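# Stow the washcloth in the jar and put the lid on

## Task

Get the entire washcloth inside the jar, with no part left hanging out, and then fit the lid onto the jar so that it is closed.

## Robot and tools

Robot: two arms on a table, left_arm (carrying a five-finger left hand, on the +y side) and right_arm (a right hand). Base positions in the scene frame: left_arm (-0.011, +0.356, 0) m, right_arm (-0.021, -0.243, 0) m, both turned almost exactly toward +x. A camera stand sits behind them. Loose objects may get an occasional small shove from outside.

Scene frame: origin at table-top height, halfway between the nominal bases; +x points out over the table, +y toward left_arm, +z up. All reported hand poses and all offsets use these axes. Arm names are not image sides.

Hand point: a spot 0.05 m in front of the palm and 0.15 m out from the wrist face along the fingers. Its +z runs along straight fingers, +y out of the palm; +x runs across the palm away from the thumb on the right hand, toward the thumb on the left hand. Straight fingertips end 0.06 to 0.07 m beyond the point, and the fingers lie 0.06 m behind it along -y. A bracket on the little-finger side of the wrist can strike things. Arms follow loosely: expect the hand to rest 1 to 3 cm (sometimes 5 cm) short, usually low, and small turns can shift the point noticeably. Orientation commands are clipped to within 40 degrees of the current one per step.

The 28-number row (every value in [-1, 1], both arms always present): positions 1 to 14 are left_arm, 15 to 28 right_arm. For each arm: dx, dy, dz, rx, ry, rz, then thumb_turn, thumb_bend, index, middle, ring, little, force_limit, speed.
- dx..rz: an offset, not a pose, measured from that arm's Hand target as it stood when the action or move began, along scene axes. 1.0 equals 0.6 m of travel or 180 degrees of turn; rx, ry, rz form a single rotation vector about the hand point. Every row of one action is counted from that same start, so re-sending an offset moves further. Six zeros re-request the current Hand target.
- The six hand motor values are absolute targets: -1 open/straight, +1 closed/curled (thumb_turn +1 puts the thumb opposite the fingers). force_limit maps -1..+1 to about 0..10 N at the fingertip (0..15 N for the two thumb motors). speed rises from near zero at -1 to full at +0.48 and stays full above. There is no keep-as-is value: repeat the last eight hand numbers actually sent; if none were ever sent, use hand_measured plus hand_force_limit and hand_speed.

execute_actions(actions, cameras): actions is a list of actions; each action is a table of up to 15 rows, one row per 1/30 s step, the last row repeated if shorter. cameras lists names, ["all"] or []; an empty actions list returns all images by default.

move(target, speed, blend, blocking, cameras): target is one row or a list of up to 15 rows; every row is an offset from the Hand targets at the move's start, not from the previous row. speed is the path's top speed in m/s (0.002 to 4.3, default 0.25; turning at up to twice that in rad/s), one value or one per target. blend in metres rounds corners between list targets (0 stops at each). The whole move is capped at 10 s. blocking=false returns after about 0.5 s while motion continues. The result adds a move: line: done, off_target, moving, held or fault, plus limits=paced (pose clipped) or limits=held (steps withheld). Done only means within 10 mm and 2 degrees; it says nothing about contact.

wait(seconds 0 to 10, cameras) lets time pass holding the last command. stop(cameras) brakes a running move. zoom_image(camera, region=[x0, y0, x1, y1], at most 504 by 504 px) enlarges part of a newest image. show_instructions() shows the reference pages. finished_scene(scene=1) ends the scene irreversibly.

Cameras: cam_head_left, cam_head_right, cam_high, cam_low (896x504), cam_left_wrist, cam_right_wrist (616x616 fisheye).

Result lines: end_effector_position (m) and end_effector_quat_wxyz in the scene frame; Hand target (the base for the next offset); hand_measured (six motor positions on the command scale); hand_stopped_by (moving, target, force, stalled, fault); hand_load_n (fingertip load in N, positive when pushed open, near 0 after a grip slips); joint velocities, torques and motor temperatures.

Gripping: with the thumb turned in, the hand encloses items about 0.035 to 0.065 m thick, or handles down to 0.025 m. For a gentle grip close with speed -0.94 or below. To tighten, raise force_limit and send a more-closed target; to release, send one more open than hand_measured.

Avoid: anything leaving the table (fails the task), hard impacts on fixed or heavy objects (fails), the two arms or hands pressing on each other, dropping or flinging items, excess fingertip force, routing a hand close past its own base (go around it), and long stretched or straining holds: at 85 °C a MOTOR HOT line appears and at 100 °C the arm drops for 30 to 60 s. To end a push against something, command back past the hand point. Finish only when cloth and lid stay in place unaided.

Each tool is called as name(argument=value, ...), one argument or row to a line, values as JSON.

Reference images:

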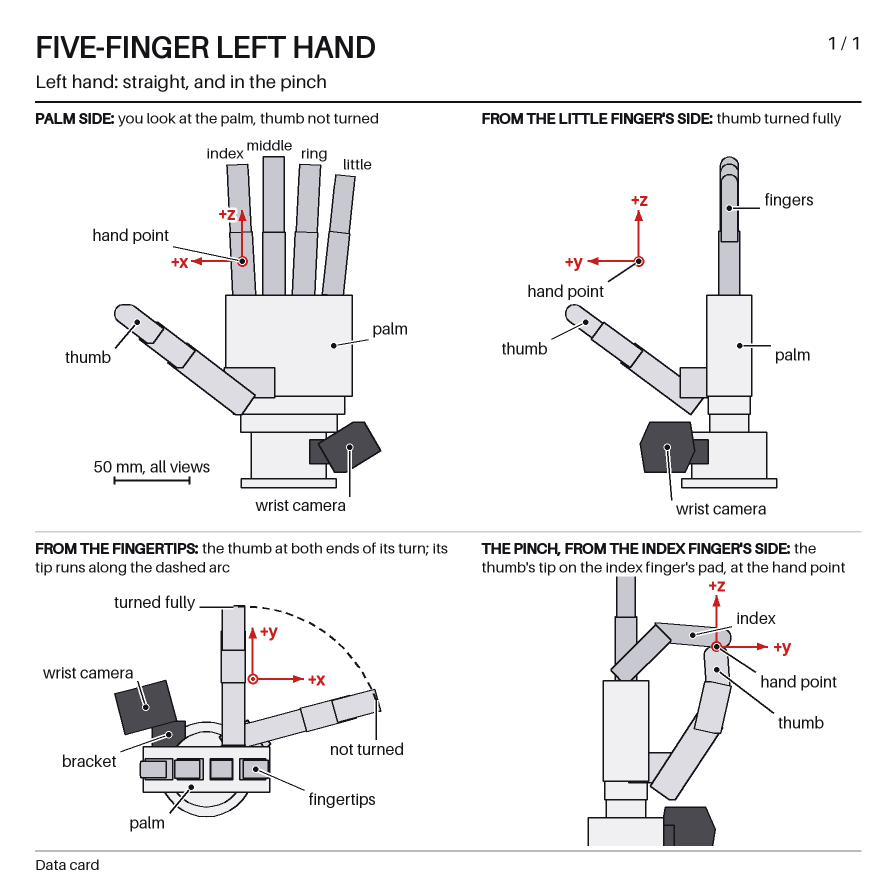

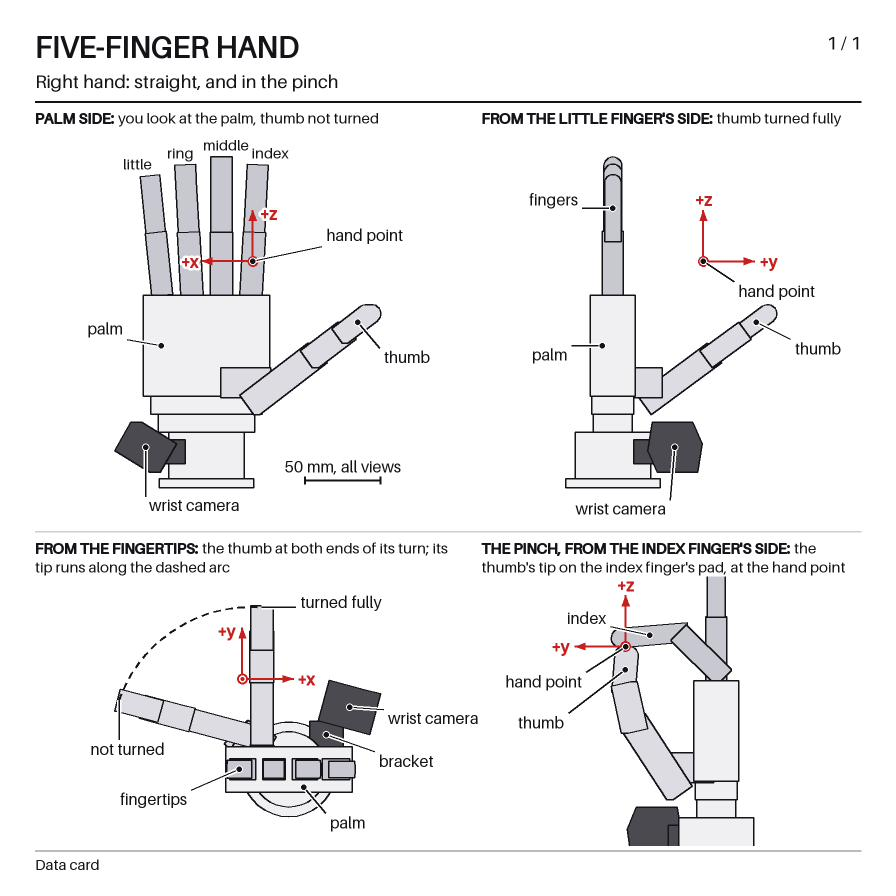

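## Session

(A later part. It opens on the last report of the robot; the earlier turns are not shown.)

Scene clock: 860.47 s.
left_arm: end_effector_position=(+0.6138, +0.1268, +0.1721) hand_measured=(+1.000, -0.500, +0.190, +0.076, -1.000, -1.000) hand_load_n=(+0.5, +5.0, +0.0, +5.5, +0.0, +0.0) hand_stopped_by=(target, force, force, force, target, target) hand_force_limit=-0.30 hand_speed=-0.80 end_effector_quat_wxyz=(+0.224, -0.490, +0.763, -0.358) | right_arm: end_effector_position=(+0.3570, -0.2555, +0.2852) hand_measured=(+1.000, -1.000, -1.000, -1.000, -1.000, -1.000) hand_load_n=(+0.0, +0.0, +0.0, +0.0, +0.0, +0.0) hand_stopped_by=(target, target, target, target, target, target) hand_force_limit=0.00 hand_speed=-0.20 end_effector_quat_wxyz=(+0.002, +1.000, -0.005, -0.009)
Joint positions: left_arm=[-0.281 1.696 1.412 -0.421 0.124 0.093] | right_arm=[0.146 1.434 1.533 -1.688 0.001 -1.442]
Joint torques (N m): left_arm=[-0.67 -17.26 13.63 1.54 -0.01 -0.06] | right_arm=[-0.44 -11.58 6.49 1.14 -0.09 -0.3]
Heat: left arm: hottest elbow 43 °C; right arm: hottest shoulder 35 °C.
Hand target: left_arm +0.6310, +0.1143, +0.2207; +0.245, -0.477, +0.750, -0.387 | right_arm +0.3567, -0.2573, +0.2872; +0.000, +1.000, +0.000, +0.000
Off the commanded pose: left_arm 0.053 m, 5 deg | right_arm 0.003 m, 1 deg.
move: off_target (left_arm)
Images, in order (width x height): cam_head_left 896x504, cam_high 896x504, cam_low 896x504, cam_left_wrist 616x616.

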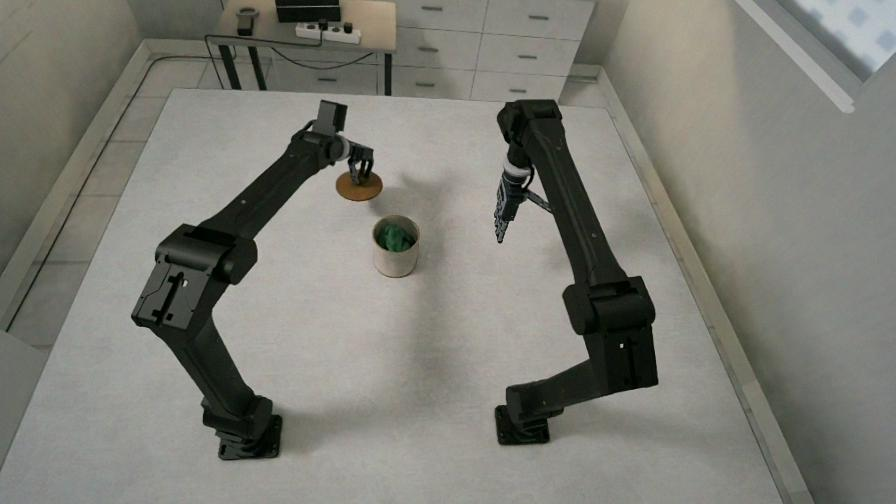

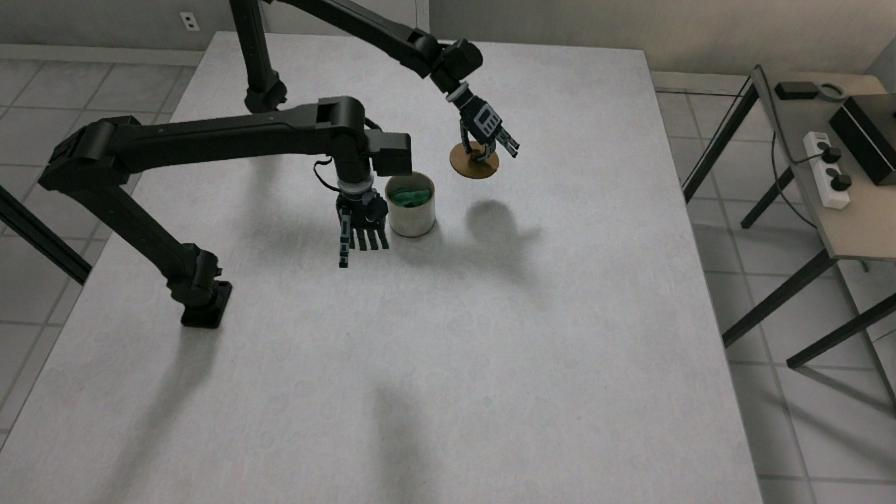

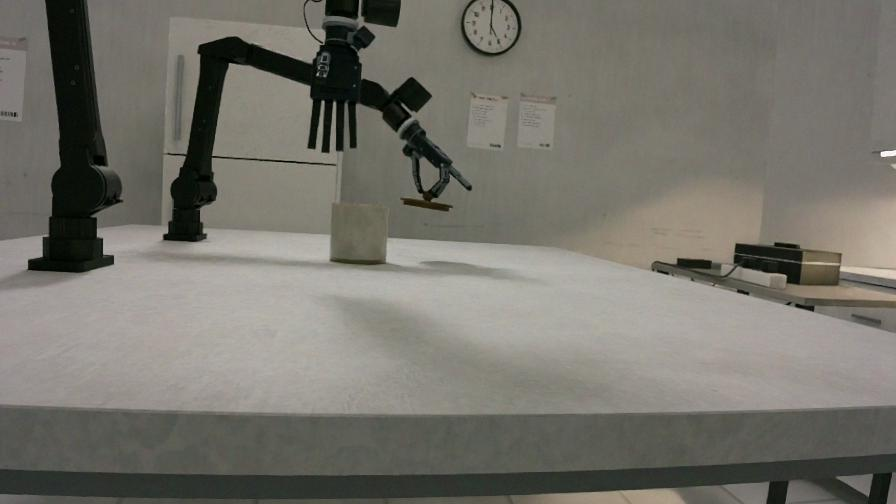

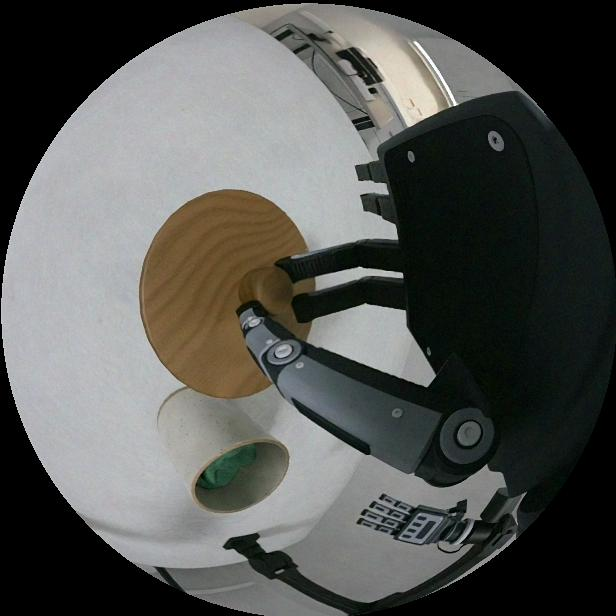

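move(
  target=[
    [0, 0, 0.002, 0,0,0, 1, -0.3, 0.32, 0.2, -1, -1, -0.1, -0.8, 0.0, 0.0, 0.0, 0,0,0, 1, -1, -1, -1, -1, -1, 0.0, -0.2],
    [0, 0, 0.10, -0.0235,-0.0503,0, 1, -0.3, 0.32, 0.2, -1, -1, -0.1, -0.8, 0.0, 0.0, 0.0, 0,0,0, 1, -1, -1, -1, -1, -1, 0.0, -0.2],
    [-0.258, -0.18, 0.10, -0.0235,-0.0503,0, 1, -0.3, 0.32, 0.2, -1, -1, -0.1, -0.8, 0.0, 0.0, 0.0, 0,0,0, 1, -1, -1, -1, -1, -1, 0.0, -0.2],
  ],
  speed=[0.1,0.1,0.12],
  cameras=["cam_head_left","cam_head_right","cam_high","cam_low","cam_left_wrist"],
)

zoom_image(
  camera="cam_low",
  region=[290, 100, 470, 280],
)

zoom_image(
  camera="cam_head_left",
  region=[320, 140, 470, 290],
)

zoom_image(
  camera="cam_high",
  region=[340, 100, 490, 250],
)

Scene clock: 886.33 s.
left_arm: end_effector_position=(+0.4774, +0.0103, +0.2689) hand_measured=(+1.000, -0.498, +0.320, +0.078, -1.000, -1.000) hand_load_n=(+0.0, +0.0, +0.0, +0.0, -0.5, +0.0) hand_stopped_by=(target, force, target, force, target, target) hand_force_limit=-0.10 hand_speed=-0.80 end_effector_quat_wxyz=(+0.283, -0.455, +0.722, -0.437) | right_arm: end_effector_position=(+0.3570, -0.2555, +0.2852) hand_measured=(+1.000, -1.000, -1.000, -1.000, -1.000, -1.000) hand_load_n=(+0.0, +0.0, +0.0, +0.0, +0.0, +0.0) hand_stopped_by=(target, target, target, target, target, target) hand_force_limit=0.00 hand_speed=-0.20 end_effector_quat_wxyz=(+0.002, +1.000, -0.005, -0.009)
Joint positions: left_arm=[-0.612 1.36 1.178 -0.299 -0.156 -0.068] | right_arm=[0.146 1.434 1.533 -1.688 0.001 -1.442]
Joint torques (N m): left_arm=[-1.08 -11.87 8.91 3.06 -0.21 -0.07] | right_arm=[-0.38 -11.52 6.48 1.11 -0.08 -0.31]
Motor temperatures (°C): left_arm=[30 40 50 29 29 24] | right_arm=[27 35 35 28 27 24]
Heat: left arm: hottest elbow 50 °C; right arm: hottest shoulder 35 °C.
Hand target: left_arm +0.4762, +0.0063, +0.2806; +0.286, -0.454, +0.713, -0.451 | right_arm +0.3567, -0.2573, +0.2872; +0.000, +1.000, +0.000, +0.000
Off the commanded pose: left_arm 0.013 m, 2 deg | right_arm 0.003 m, 1 deg.
move: off_target (left_arm)
Images, in order (width x height): cam_head_left 896x504, cam_head_right 896x504, cam_high 896x504, cam_low 896x504, cam_left_wrist 616x616.

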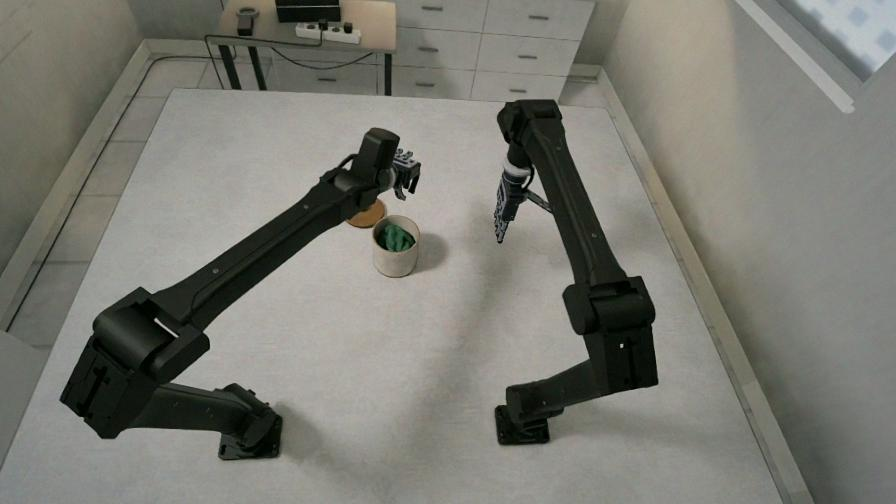

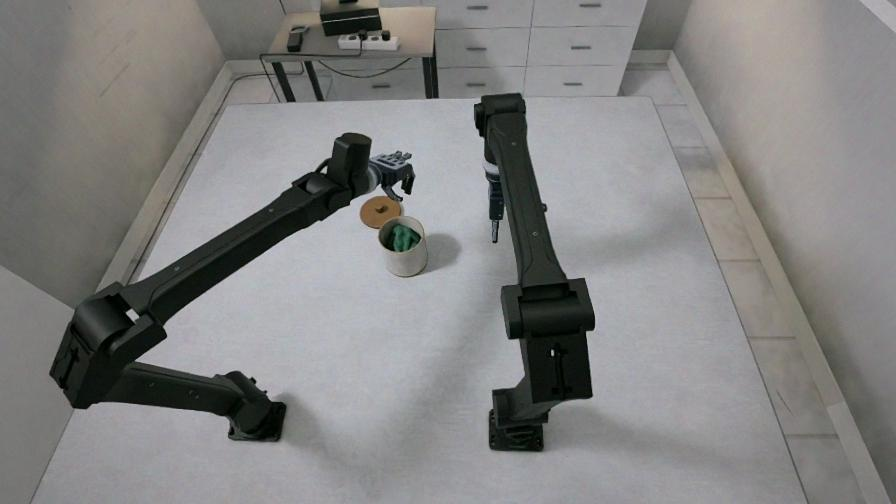

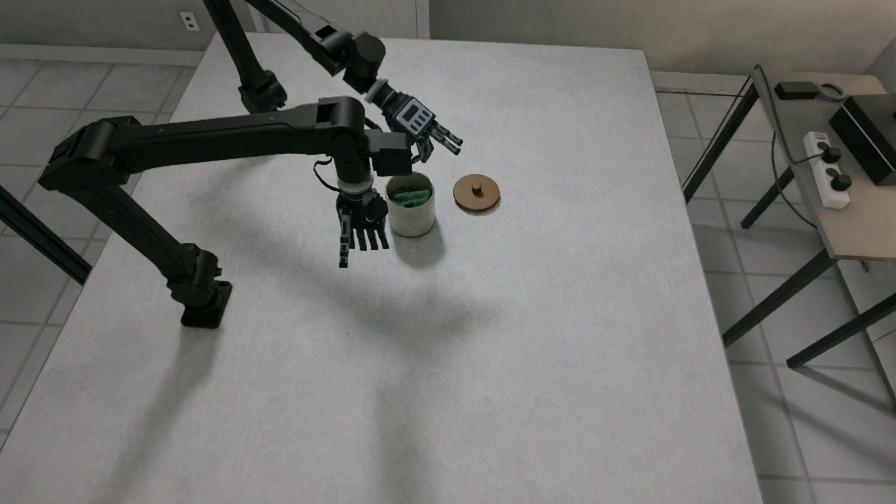

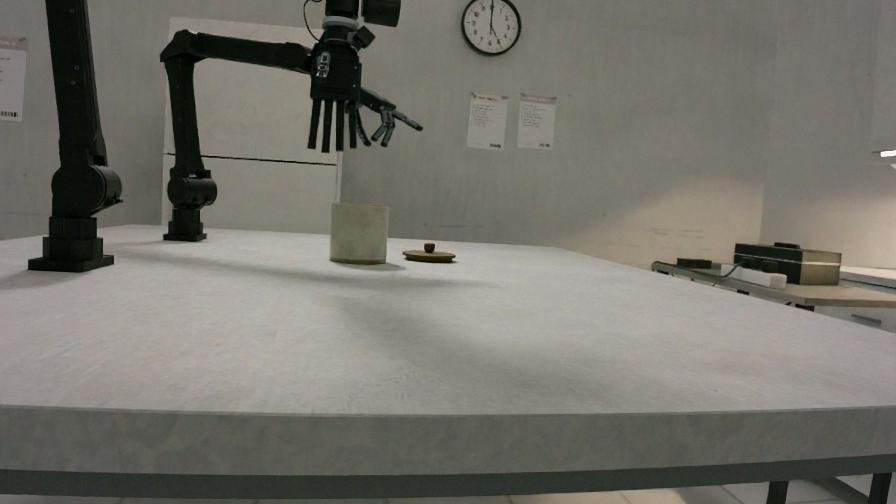

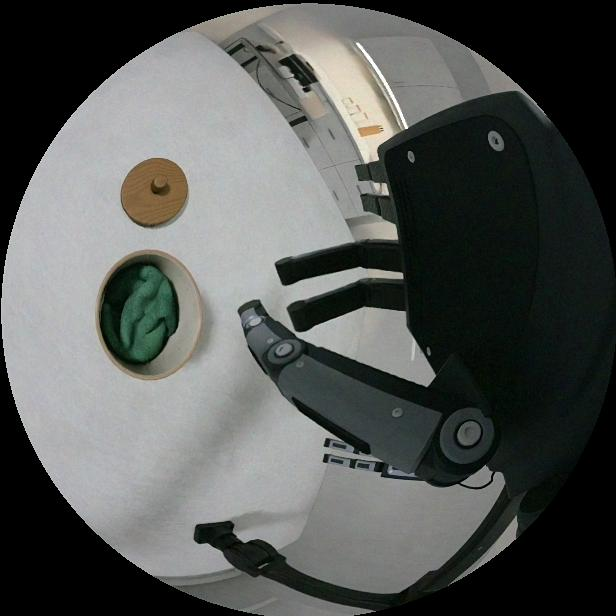

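Scaled by 2.800 from the camera's 896x504 image, which has a finer 1280x720 frame.

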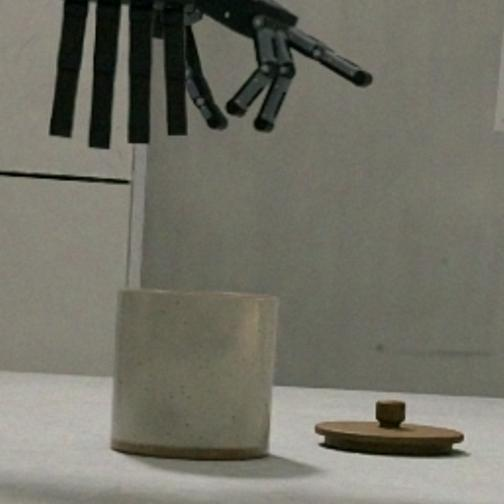

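Scaled by 3.360 from the camera's 896x504 image, which has a finer 1280x720 frame.

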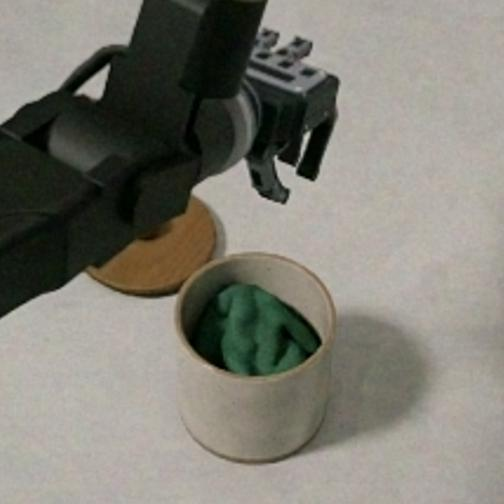

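Scaled by 3.360 from the camera's 896x504 image, which has a finer 1280x720 frame.

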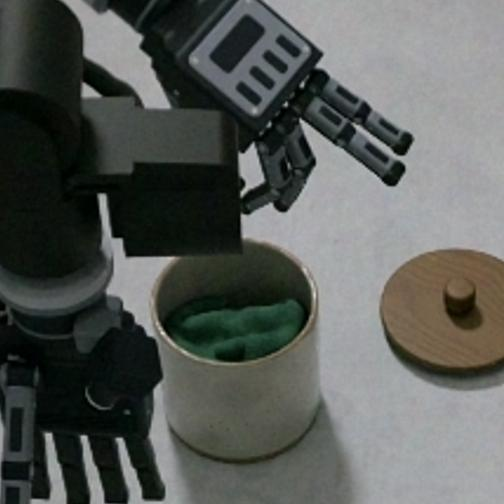

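move(
  target=[
    [0.2547, 0.1795, -0.1, 0,0,0, 1, -0.75, -0.4, -0.4, -1, -1, -0.4, -0.3, 0.0, 0.0, 0.0, 0,0,0, 1, -1, -1, -1, -1, -1, 0.0, -0.2],
    [0.2547, 0.1795, -0.301, 0,0,0, 1, -0.75, -0.4, -0.4, -1, -1, -0.4, -0.3, 0.0, 0.0, 0.0, 0,0,0, 1, -1, -1, -1, -1, -1, 0.0, -0.2],
  ],
  speed=[0.2,0.12],
  cameras=["cam_head_left","cam_head_right","cam_high","cam_low","cam_left_wrist"],
)

zoom_image(
  camera="cam_low",
  region=[380, 160, 500, 280],
)

zoom_image(
  camera="cam_head_left",
  region=[290, 130, 420, 260],
)

zoom_image(
  camera="cam_left_wrist",
  region=[100, 100, 400, 400],
)

Scene clock: 925.93 s.
left_arm: end_effector_position=(+0.6238, +0.1149, +0.0949) hand_measured=(+1.000, -0.750, -0.400, -0.400, -1.000, -1.000) hand_load_n=(+0.0, +0.0, +0.0, +0.0, +0.0, +0.0) hand_stopped_by=(target, target, target, target, target, target) hand_force_limit=-0.40 hand_speed=-0.30 end_effector_quat_wxyz=(+0.278, -0.462, +0.716, -0.443) | right_arm: end_effector_position=(+0.3570, -0.2555, +0.2852) hand_measured=(+1.000, -1.000, -1.000, -1.000, -1.000, -1.000) hand_load_n=(+0.0, +0.0, +0.0, +0.0, +0.0, +0.0) hand_stopped_by=(target, target, target, target, target, target) hand_force_limit=0.00 hand_speed=-0.20 end_effector_quat_wxyz=(+0.002, +1.000, -0.005, -0.009)
Joint positions: left_arm=[-0.287 1.757 1.144 0.139 0.138 0.058] | right_arm=[0.146 1.434 1.533 -1.688 0.001 -1.442]
Joint torques (N m): left_arm=[0.09 -14.68 7.87 3.17 0.12 0.1] | right_arm=[-0.44 -11.52 6.49 1.13 -0.09 -0.3]
Heat: left arm: hottest elbow 48 °C; right arm: hottest shoulder 35 °C.
Hand target: left_arm +0.6290, +0.1141, +0.1001; +0.286, -0.454, +0.713, -0.451 | right_arm +0.3567, -0.2573, +0.2872; +0.000, +1.000, +0.000, +0.000
Off the commanded pose: left_arm 0.007 m, 2 deg | right_arm 0.003 m, 1 deg.
move: done
Images, in order (width x height): cam_head_left 896x504, cam_head_right 896x504, cam_high 896x504, cam_low 896x504, cam_left_wrist 616x616.

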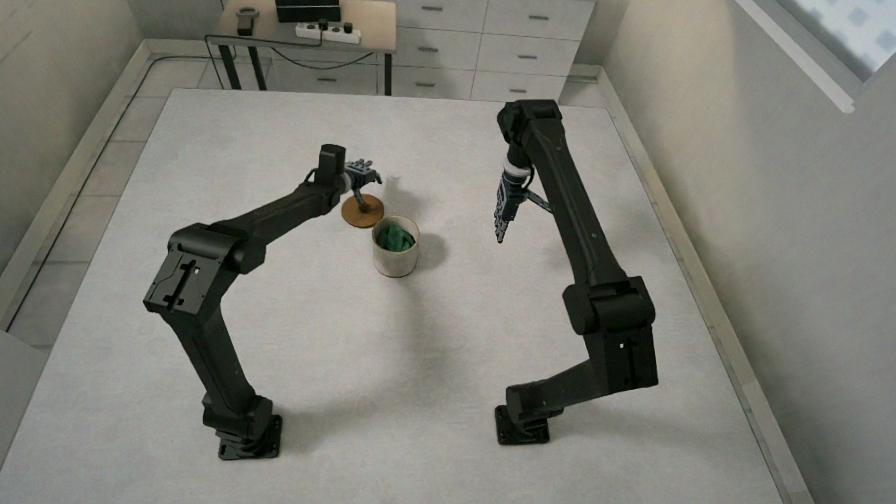

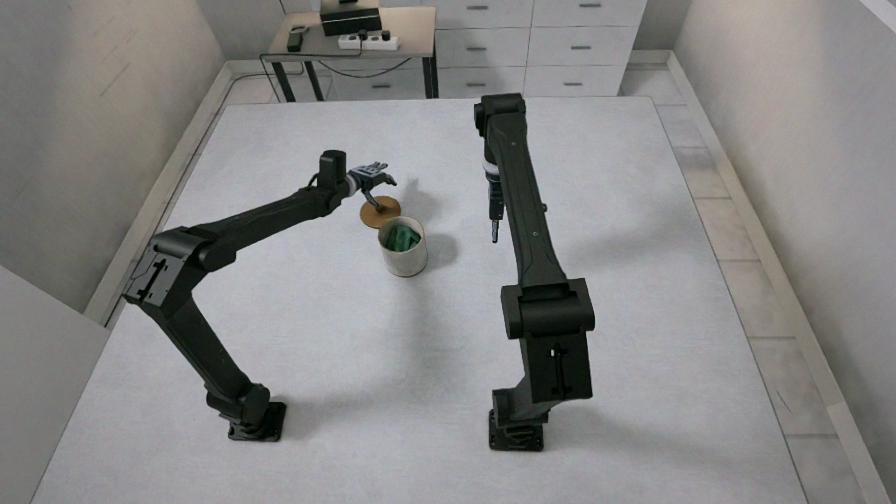

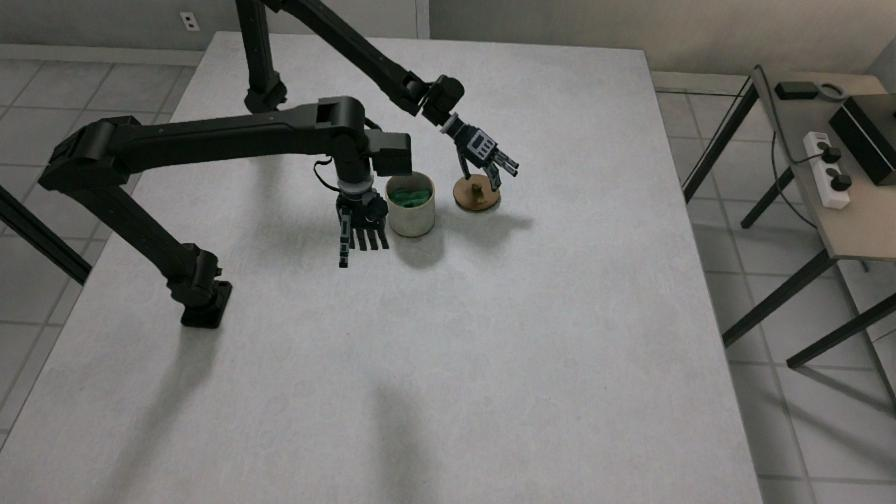

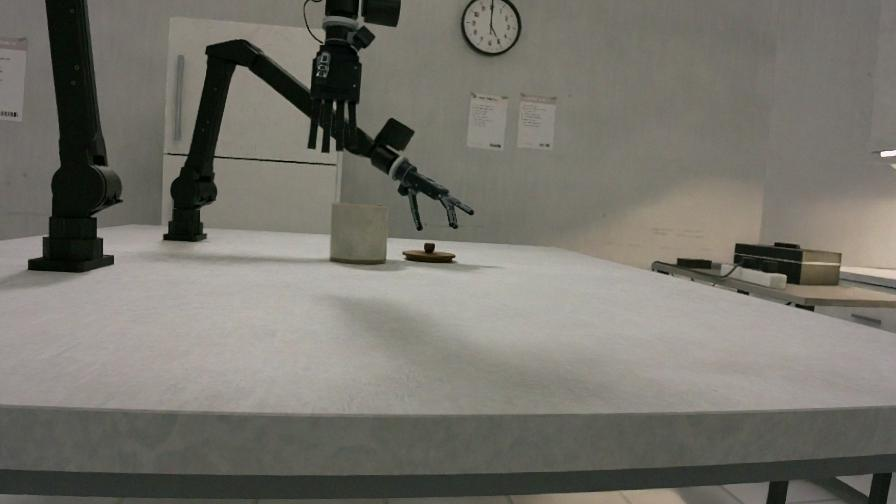

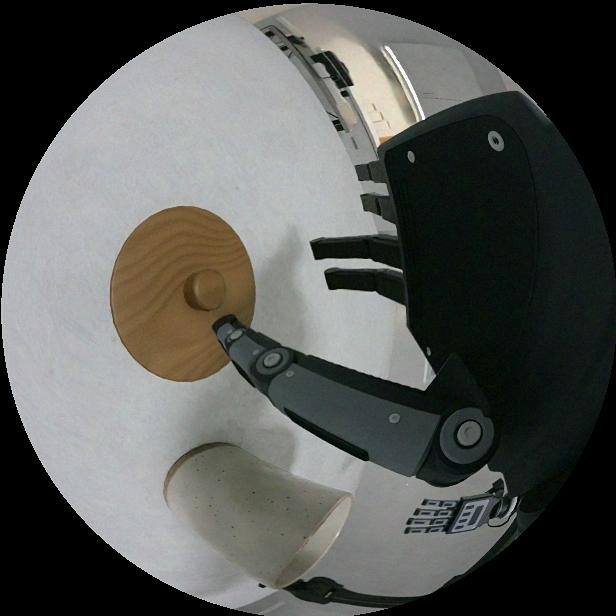

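Scaled by 4.200 from the camera's 896x504 image, which has a finer 1280x720 frame.

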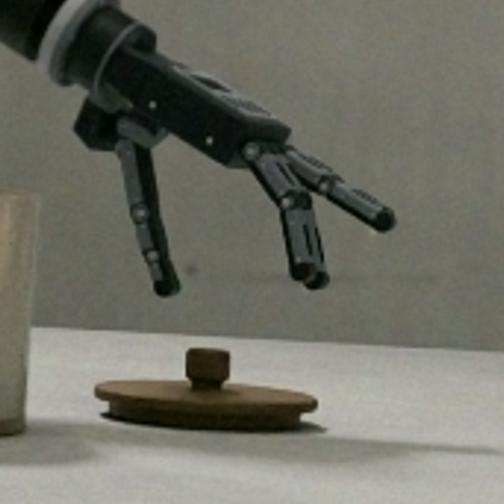

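Scaled by 3.877 from the camera's 896x504 image, which has a finer 1280x720 frame.

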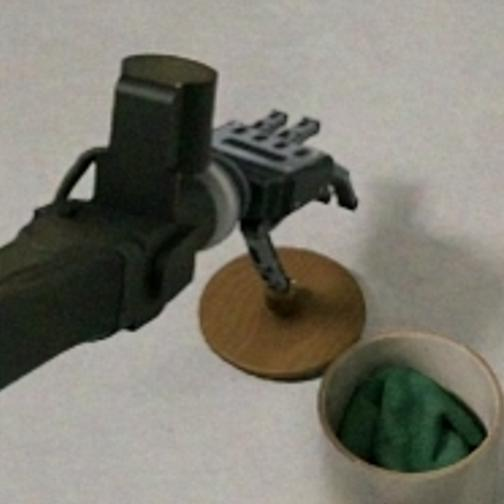

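Scaled by 1.680 from the camera's 616x616 image, which has a finer 880x880 frame.

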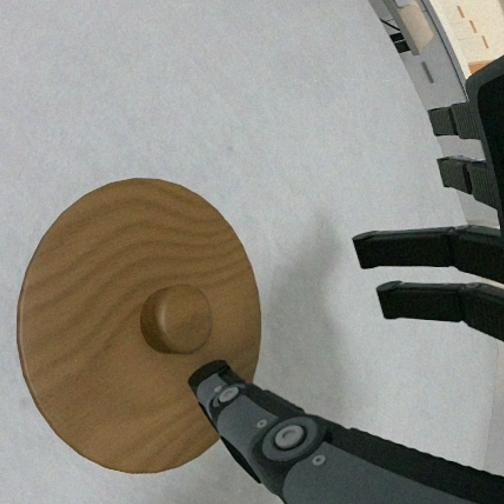

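move(
  target=[
    [-0.002, 0.022, -0.04, 0,0,0, 1, -0.75, -0.4, -0.4, -1, -1, -0.4, -0.3, 0.0, 0.0, 0.0, 0,0,0, 1, -1, -1, -1, -1, -1, 0.0, -0.2],
  ],
  speed=[0.1],
  cameras=["cam_head_left","cam_head_right","cam_high","cam_low","cam_left_wrist"],
)

zoom_image(
  camera="cam_low",
  region=[380, 160, 500, 280],
)

zoom_image(
  camera="cam_head_left",
  region=[330, 170, 400, 240],
)

zoom_image(
  camera="cam_head_right",
  region=[345, 170, 415, 240],
)

zoom_image(
  camera="cam_left_wrist",
  region=[100, 100, 400, 400],
)

Scene clock: 958.97 s.
left_arm: end_effector_position=(+0.6212, +0.1228, +0.0728) hand_measured=(+1.000, -0.750, -0.400, -0.400, -1.000, -1.000) hand_load_n=(+0.0, +0.0, +0.0, +0.0, +0.0, +0.0) hand_stopped_by=(target, target, target, target, target, target) hand_force_limit=-0.40 hand_speed=-0.30 end_effector_quat_wxyz=(+0.277, -0.458, +0.717, -0.446) | right_arm: end_effector_position=(+0.3570, -0.2555, +0.2852) hand_measured=(+1.000, -1.000, -1.000, -1.000, -1.000, -1.000) hand_load_n=(+0.0, +0.0, +0.0, +0.0, +0.0, +0.0) hand_stopped_by=(target, target, target, target, target, target) hand_force_limit=0.00 hand_speed=-0.20 end_effector_quat_wxyz=(+0.002, +1.000, -0.005, -0.009)
Joint positions: left_arm=[-0.271 1.784 1.109 0.203 0.159 0.067] | right_arm=[0.146 1.434 1.533 -1.688 0.001 -1.442]
Joint torques (N m): left_arm=[1.03 -14.1 7.5 2.97 0.13 0.09] | right_arm=[-0.44 -11.58 6.48 1.14 -0.09 -0.3]
Heat: left arm: hottest elbow 46 °C; right arm: hottest shoulder 35 °C.
Hand target: left_arm +0.6278, +0.1271, +0.0760; +0.286, -0.454, +0.714, -0.451 | right_arm +0.3567, -0.2573, +0.2872; +0.000, +1.000, +0.000, +0.000
Off the commanded pose: left_arm 0.009 m, 1 deg | right_arm 0.003 m, 1 deg.
move: done
Images, in order (width x height): cam_head_left 896x504, cam_head_right 896x504, cam_high 896x504, cam_low 896x504, cam_left_wrist 616x616.

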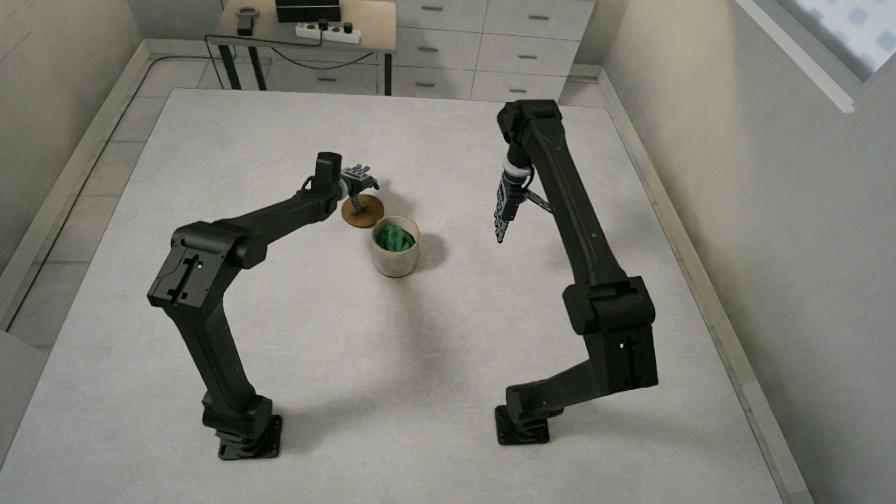

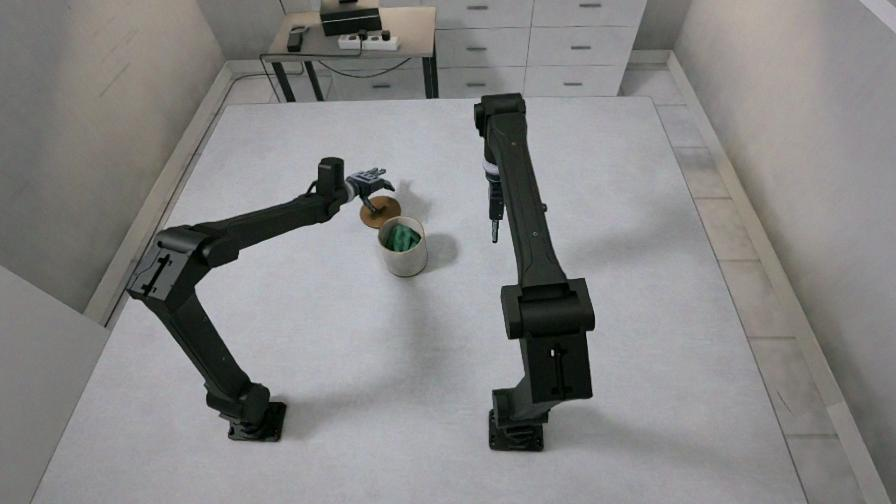

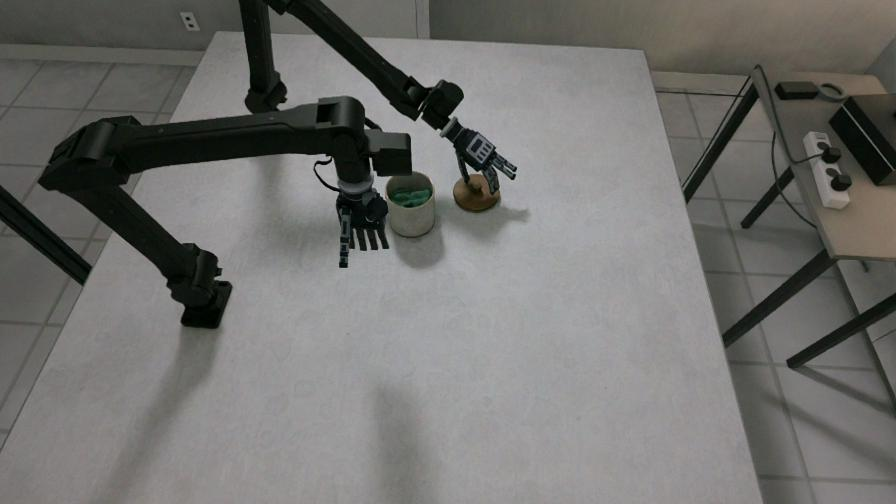

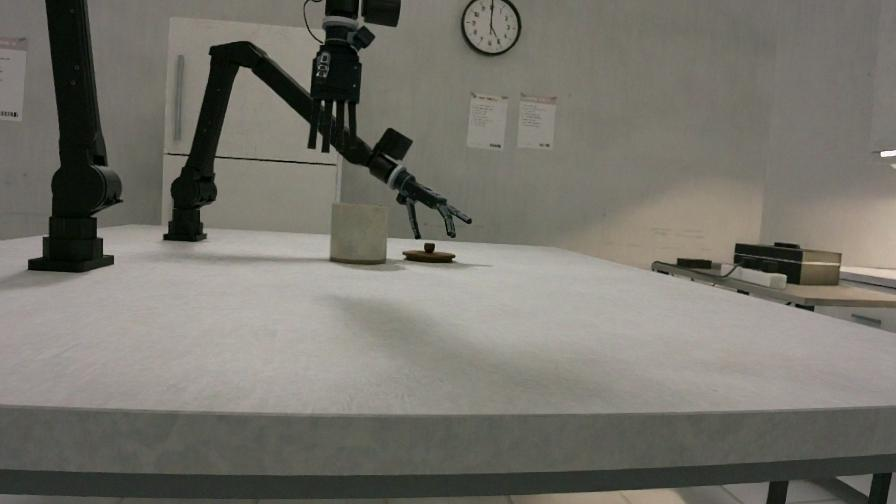

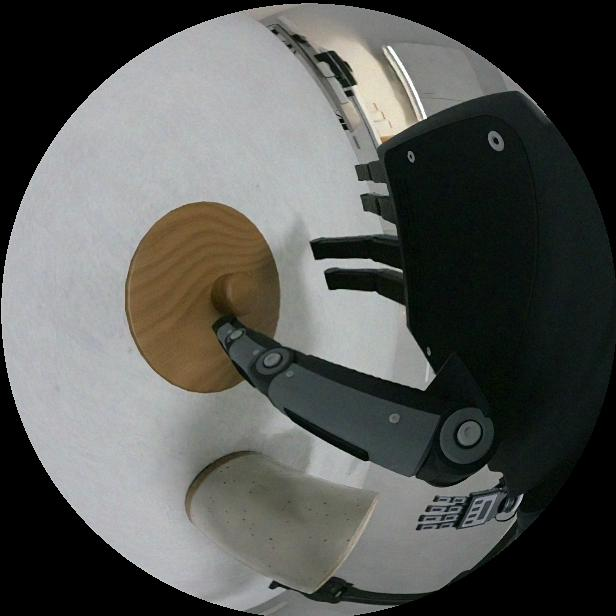

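Scaled by 4.200 from the camera's 896x504 image, which has a finer 1280x720 frame.

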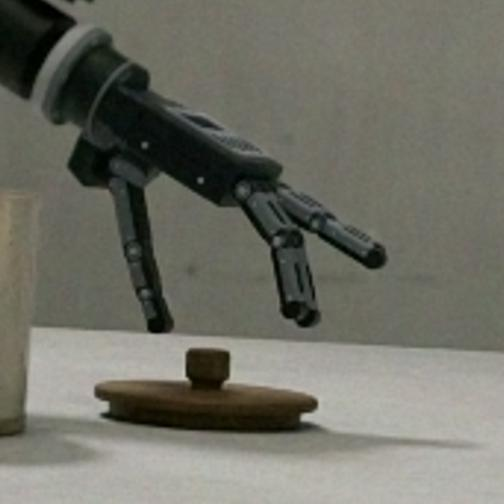

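Scaled by 7.200 from the camera's 896x504 image, which has a finer 1280x720 frame.

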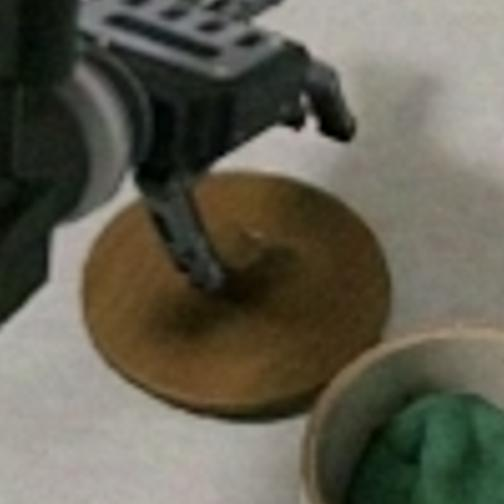

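Scaled by 7.200 from the camera's 896x504 image, which has a finer 1280x720 frame.

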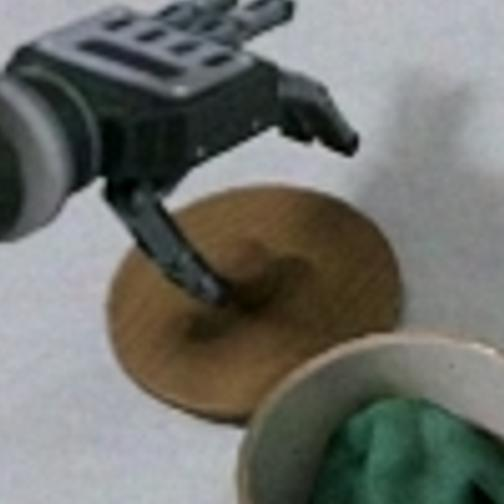

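Scaled by 1.680 from the camera's 616x616 image, which has a finer 880x880 frame.

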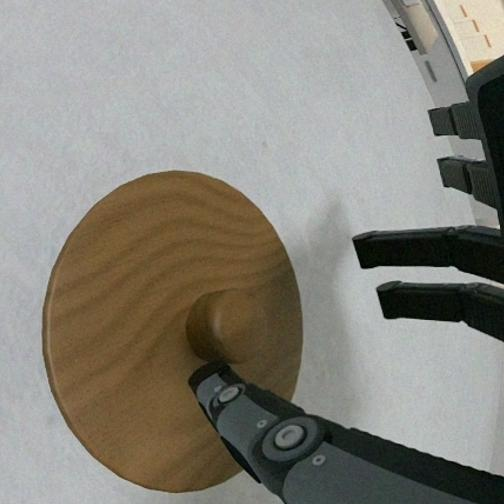

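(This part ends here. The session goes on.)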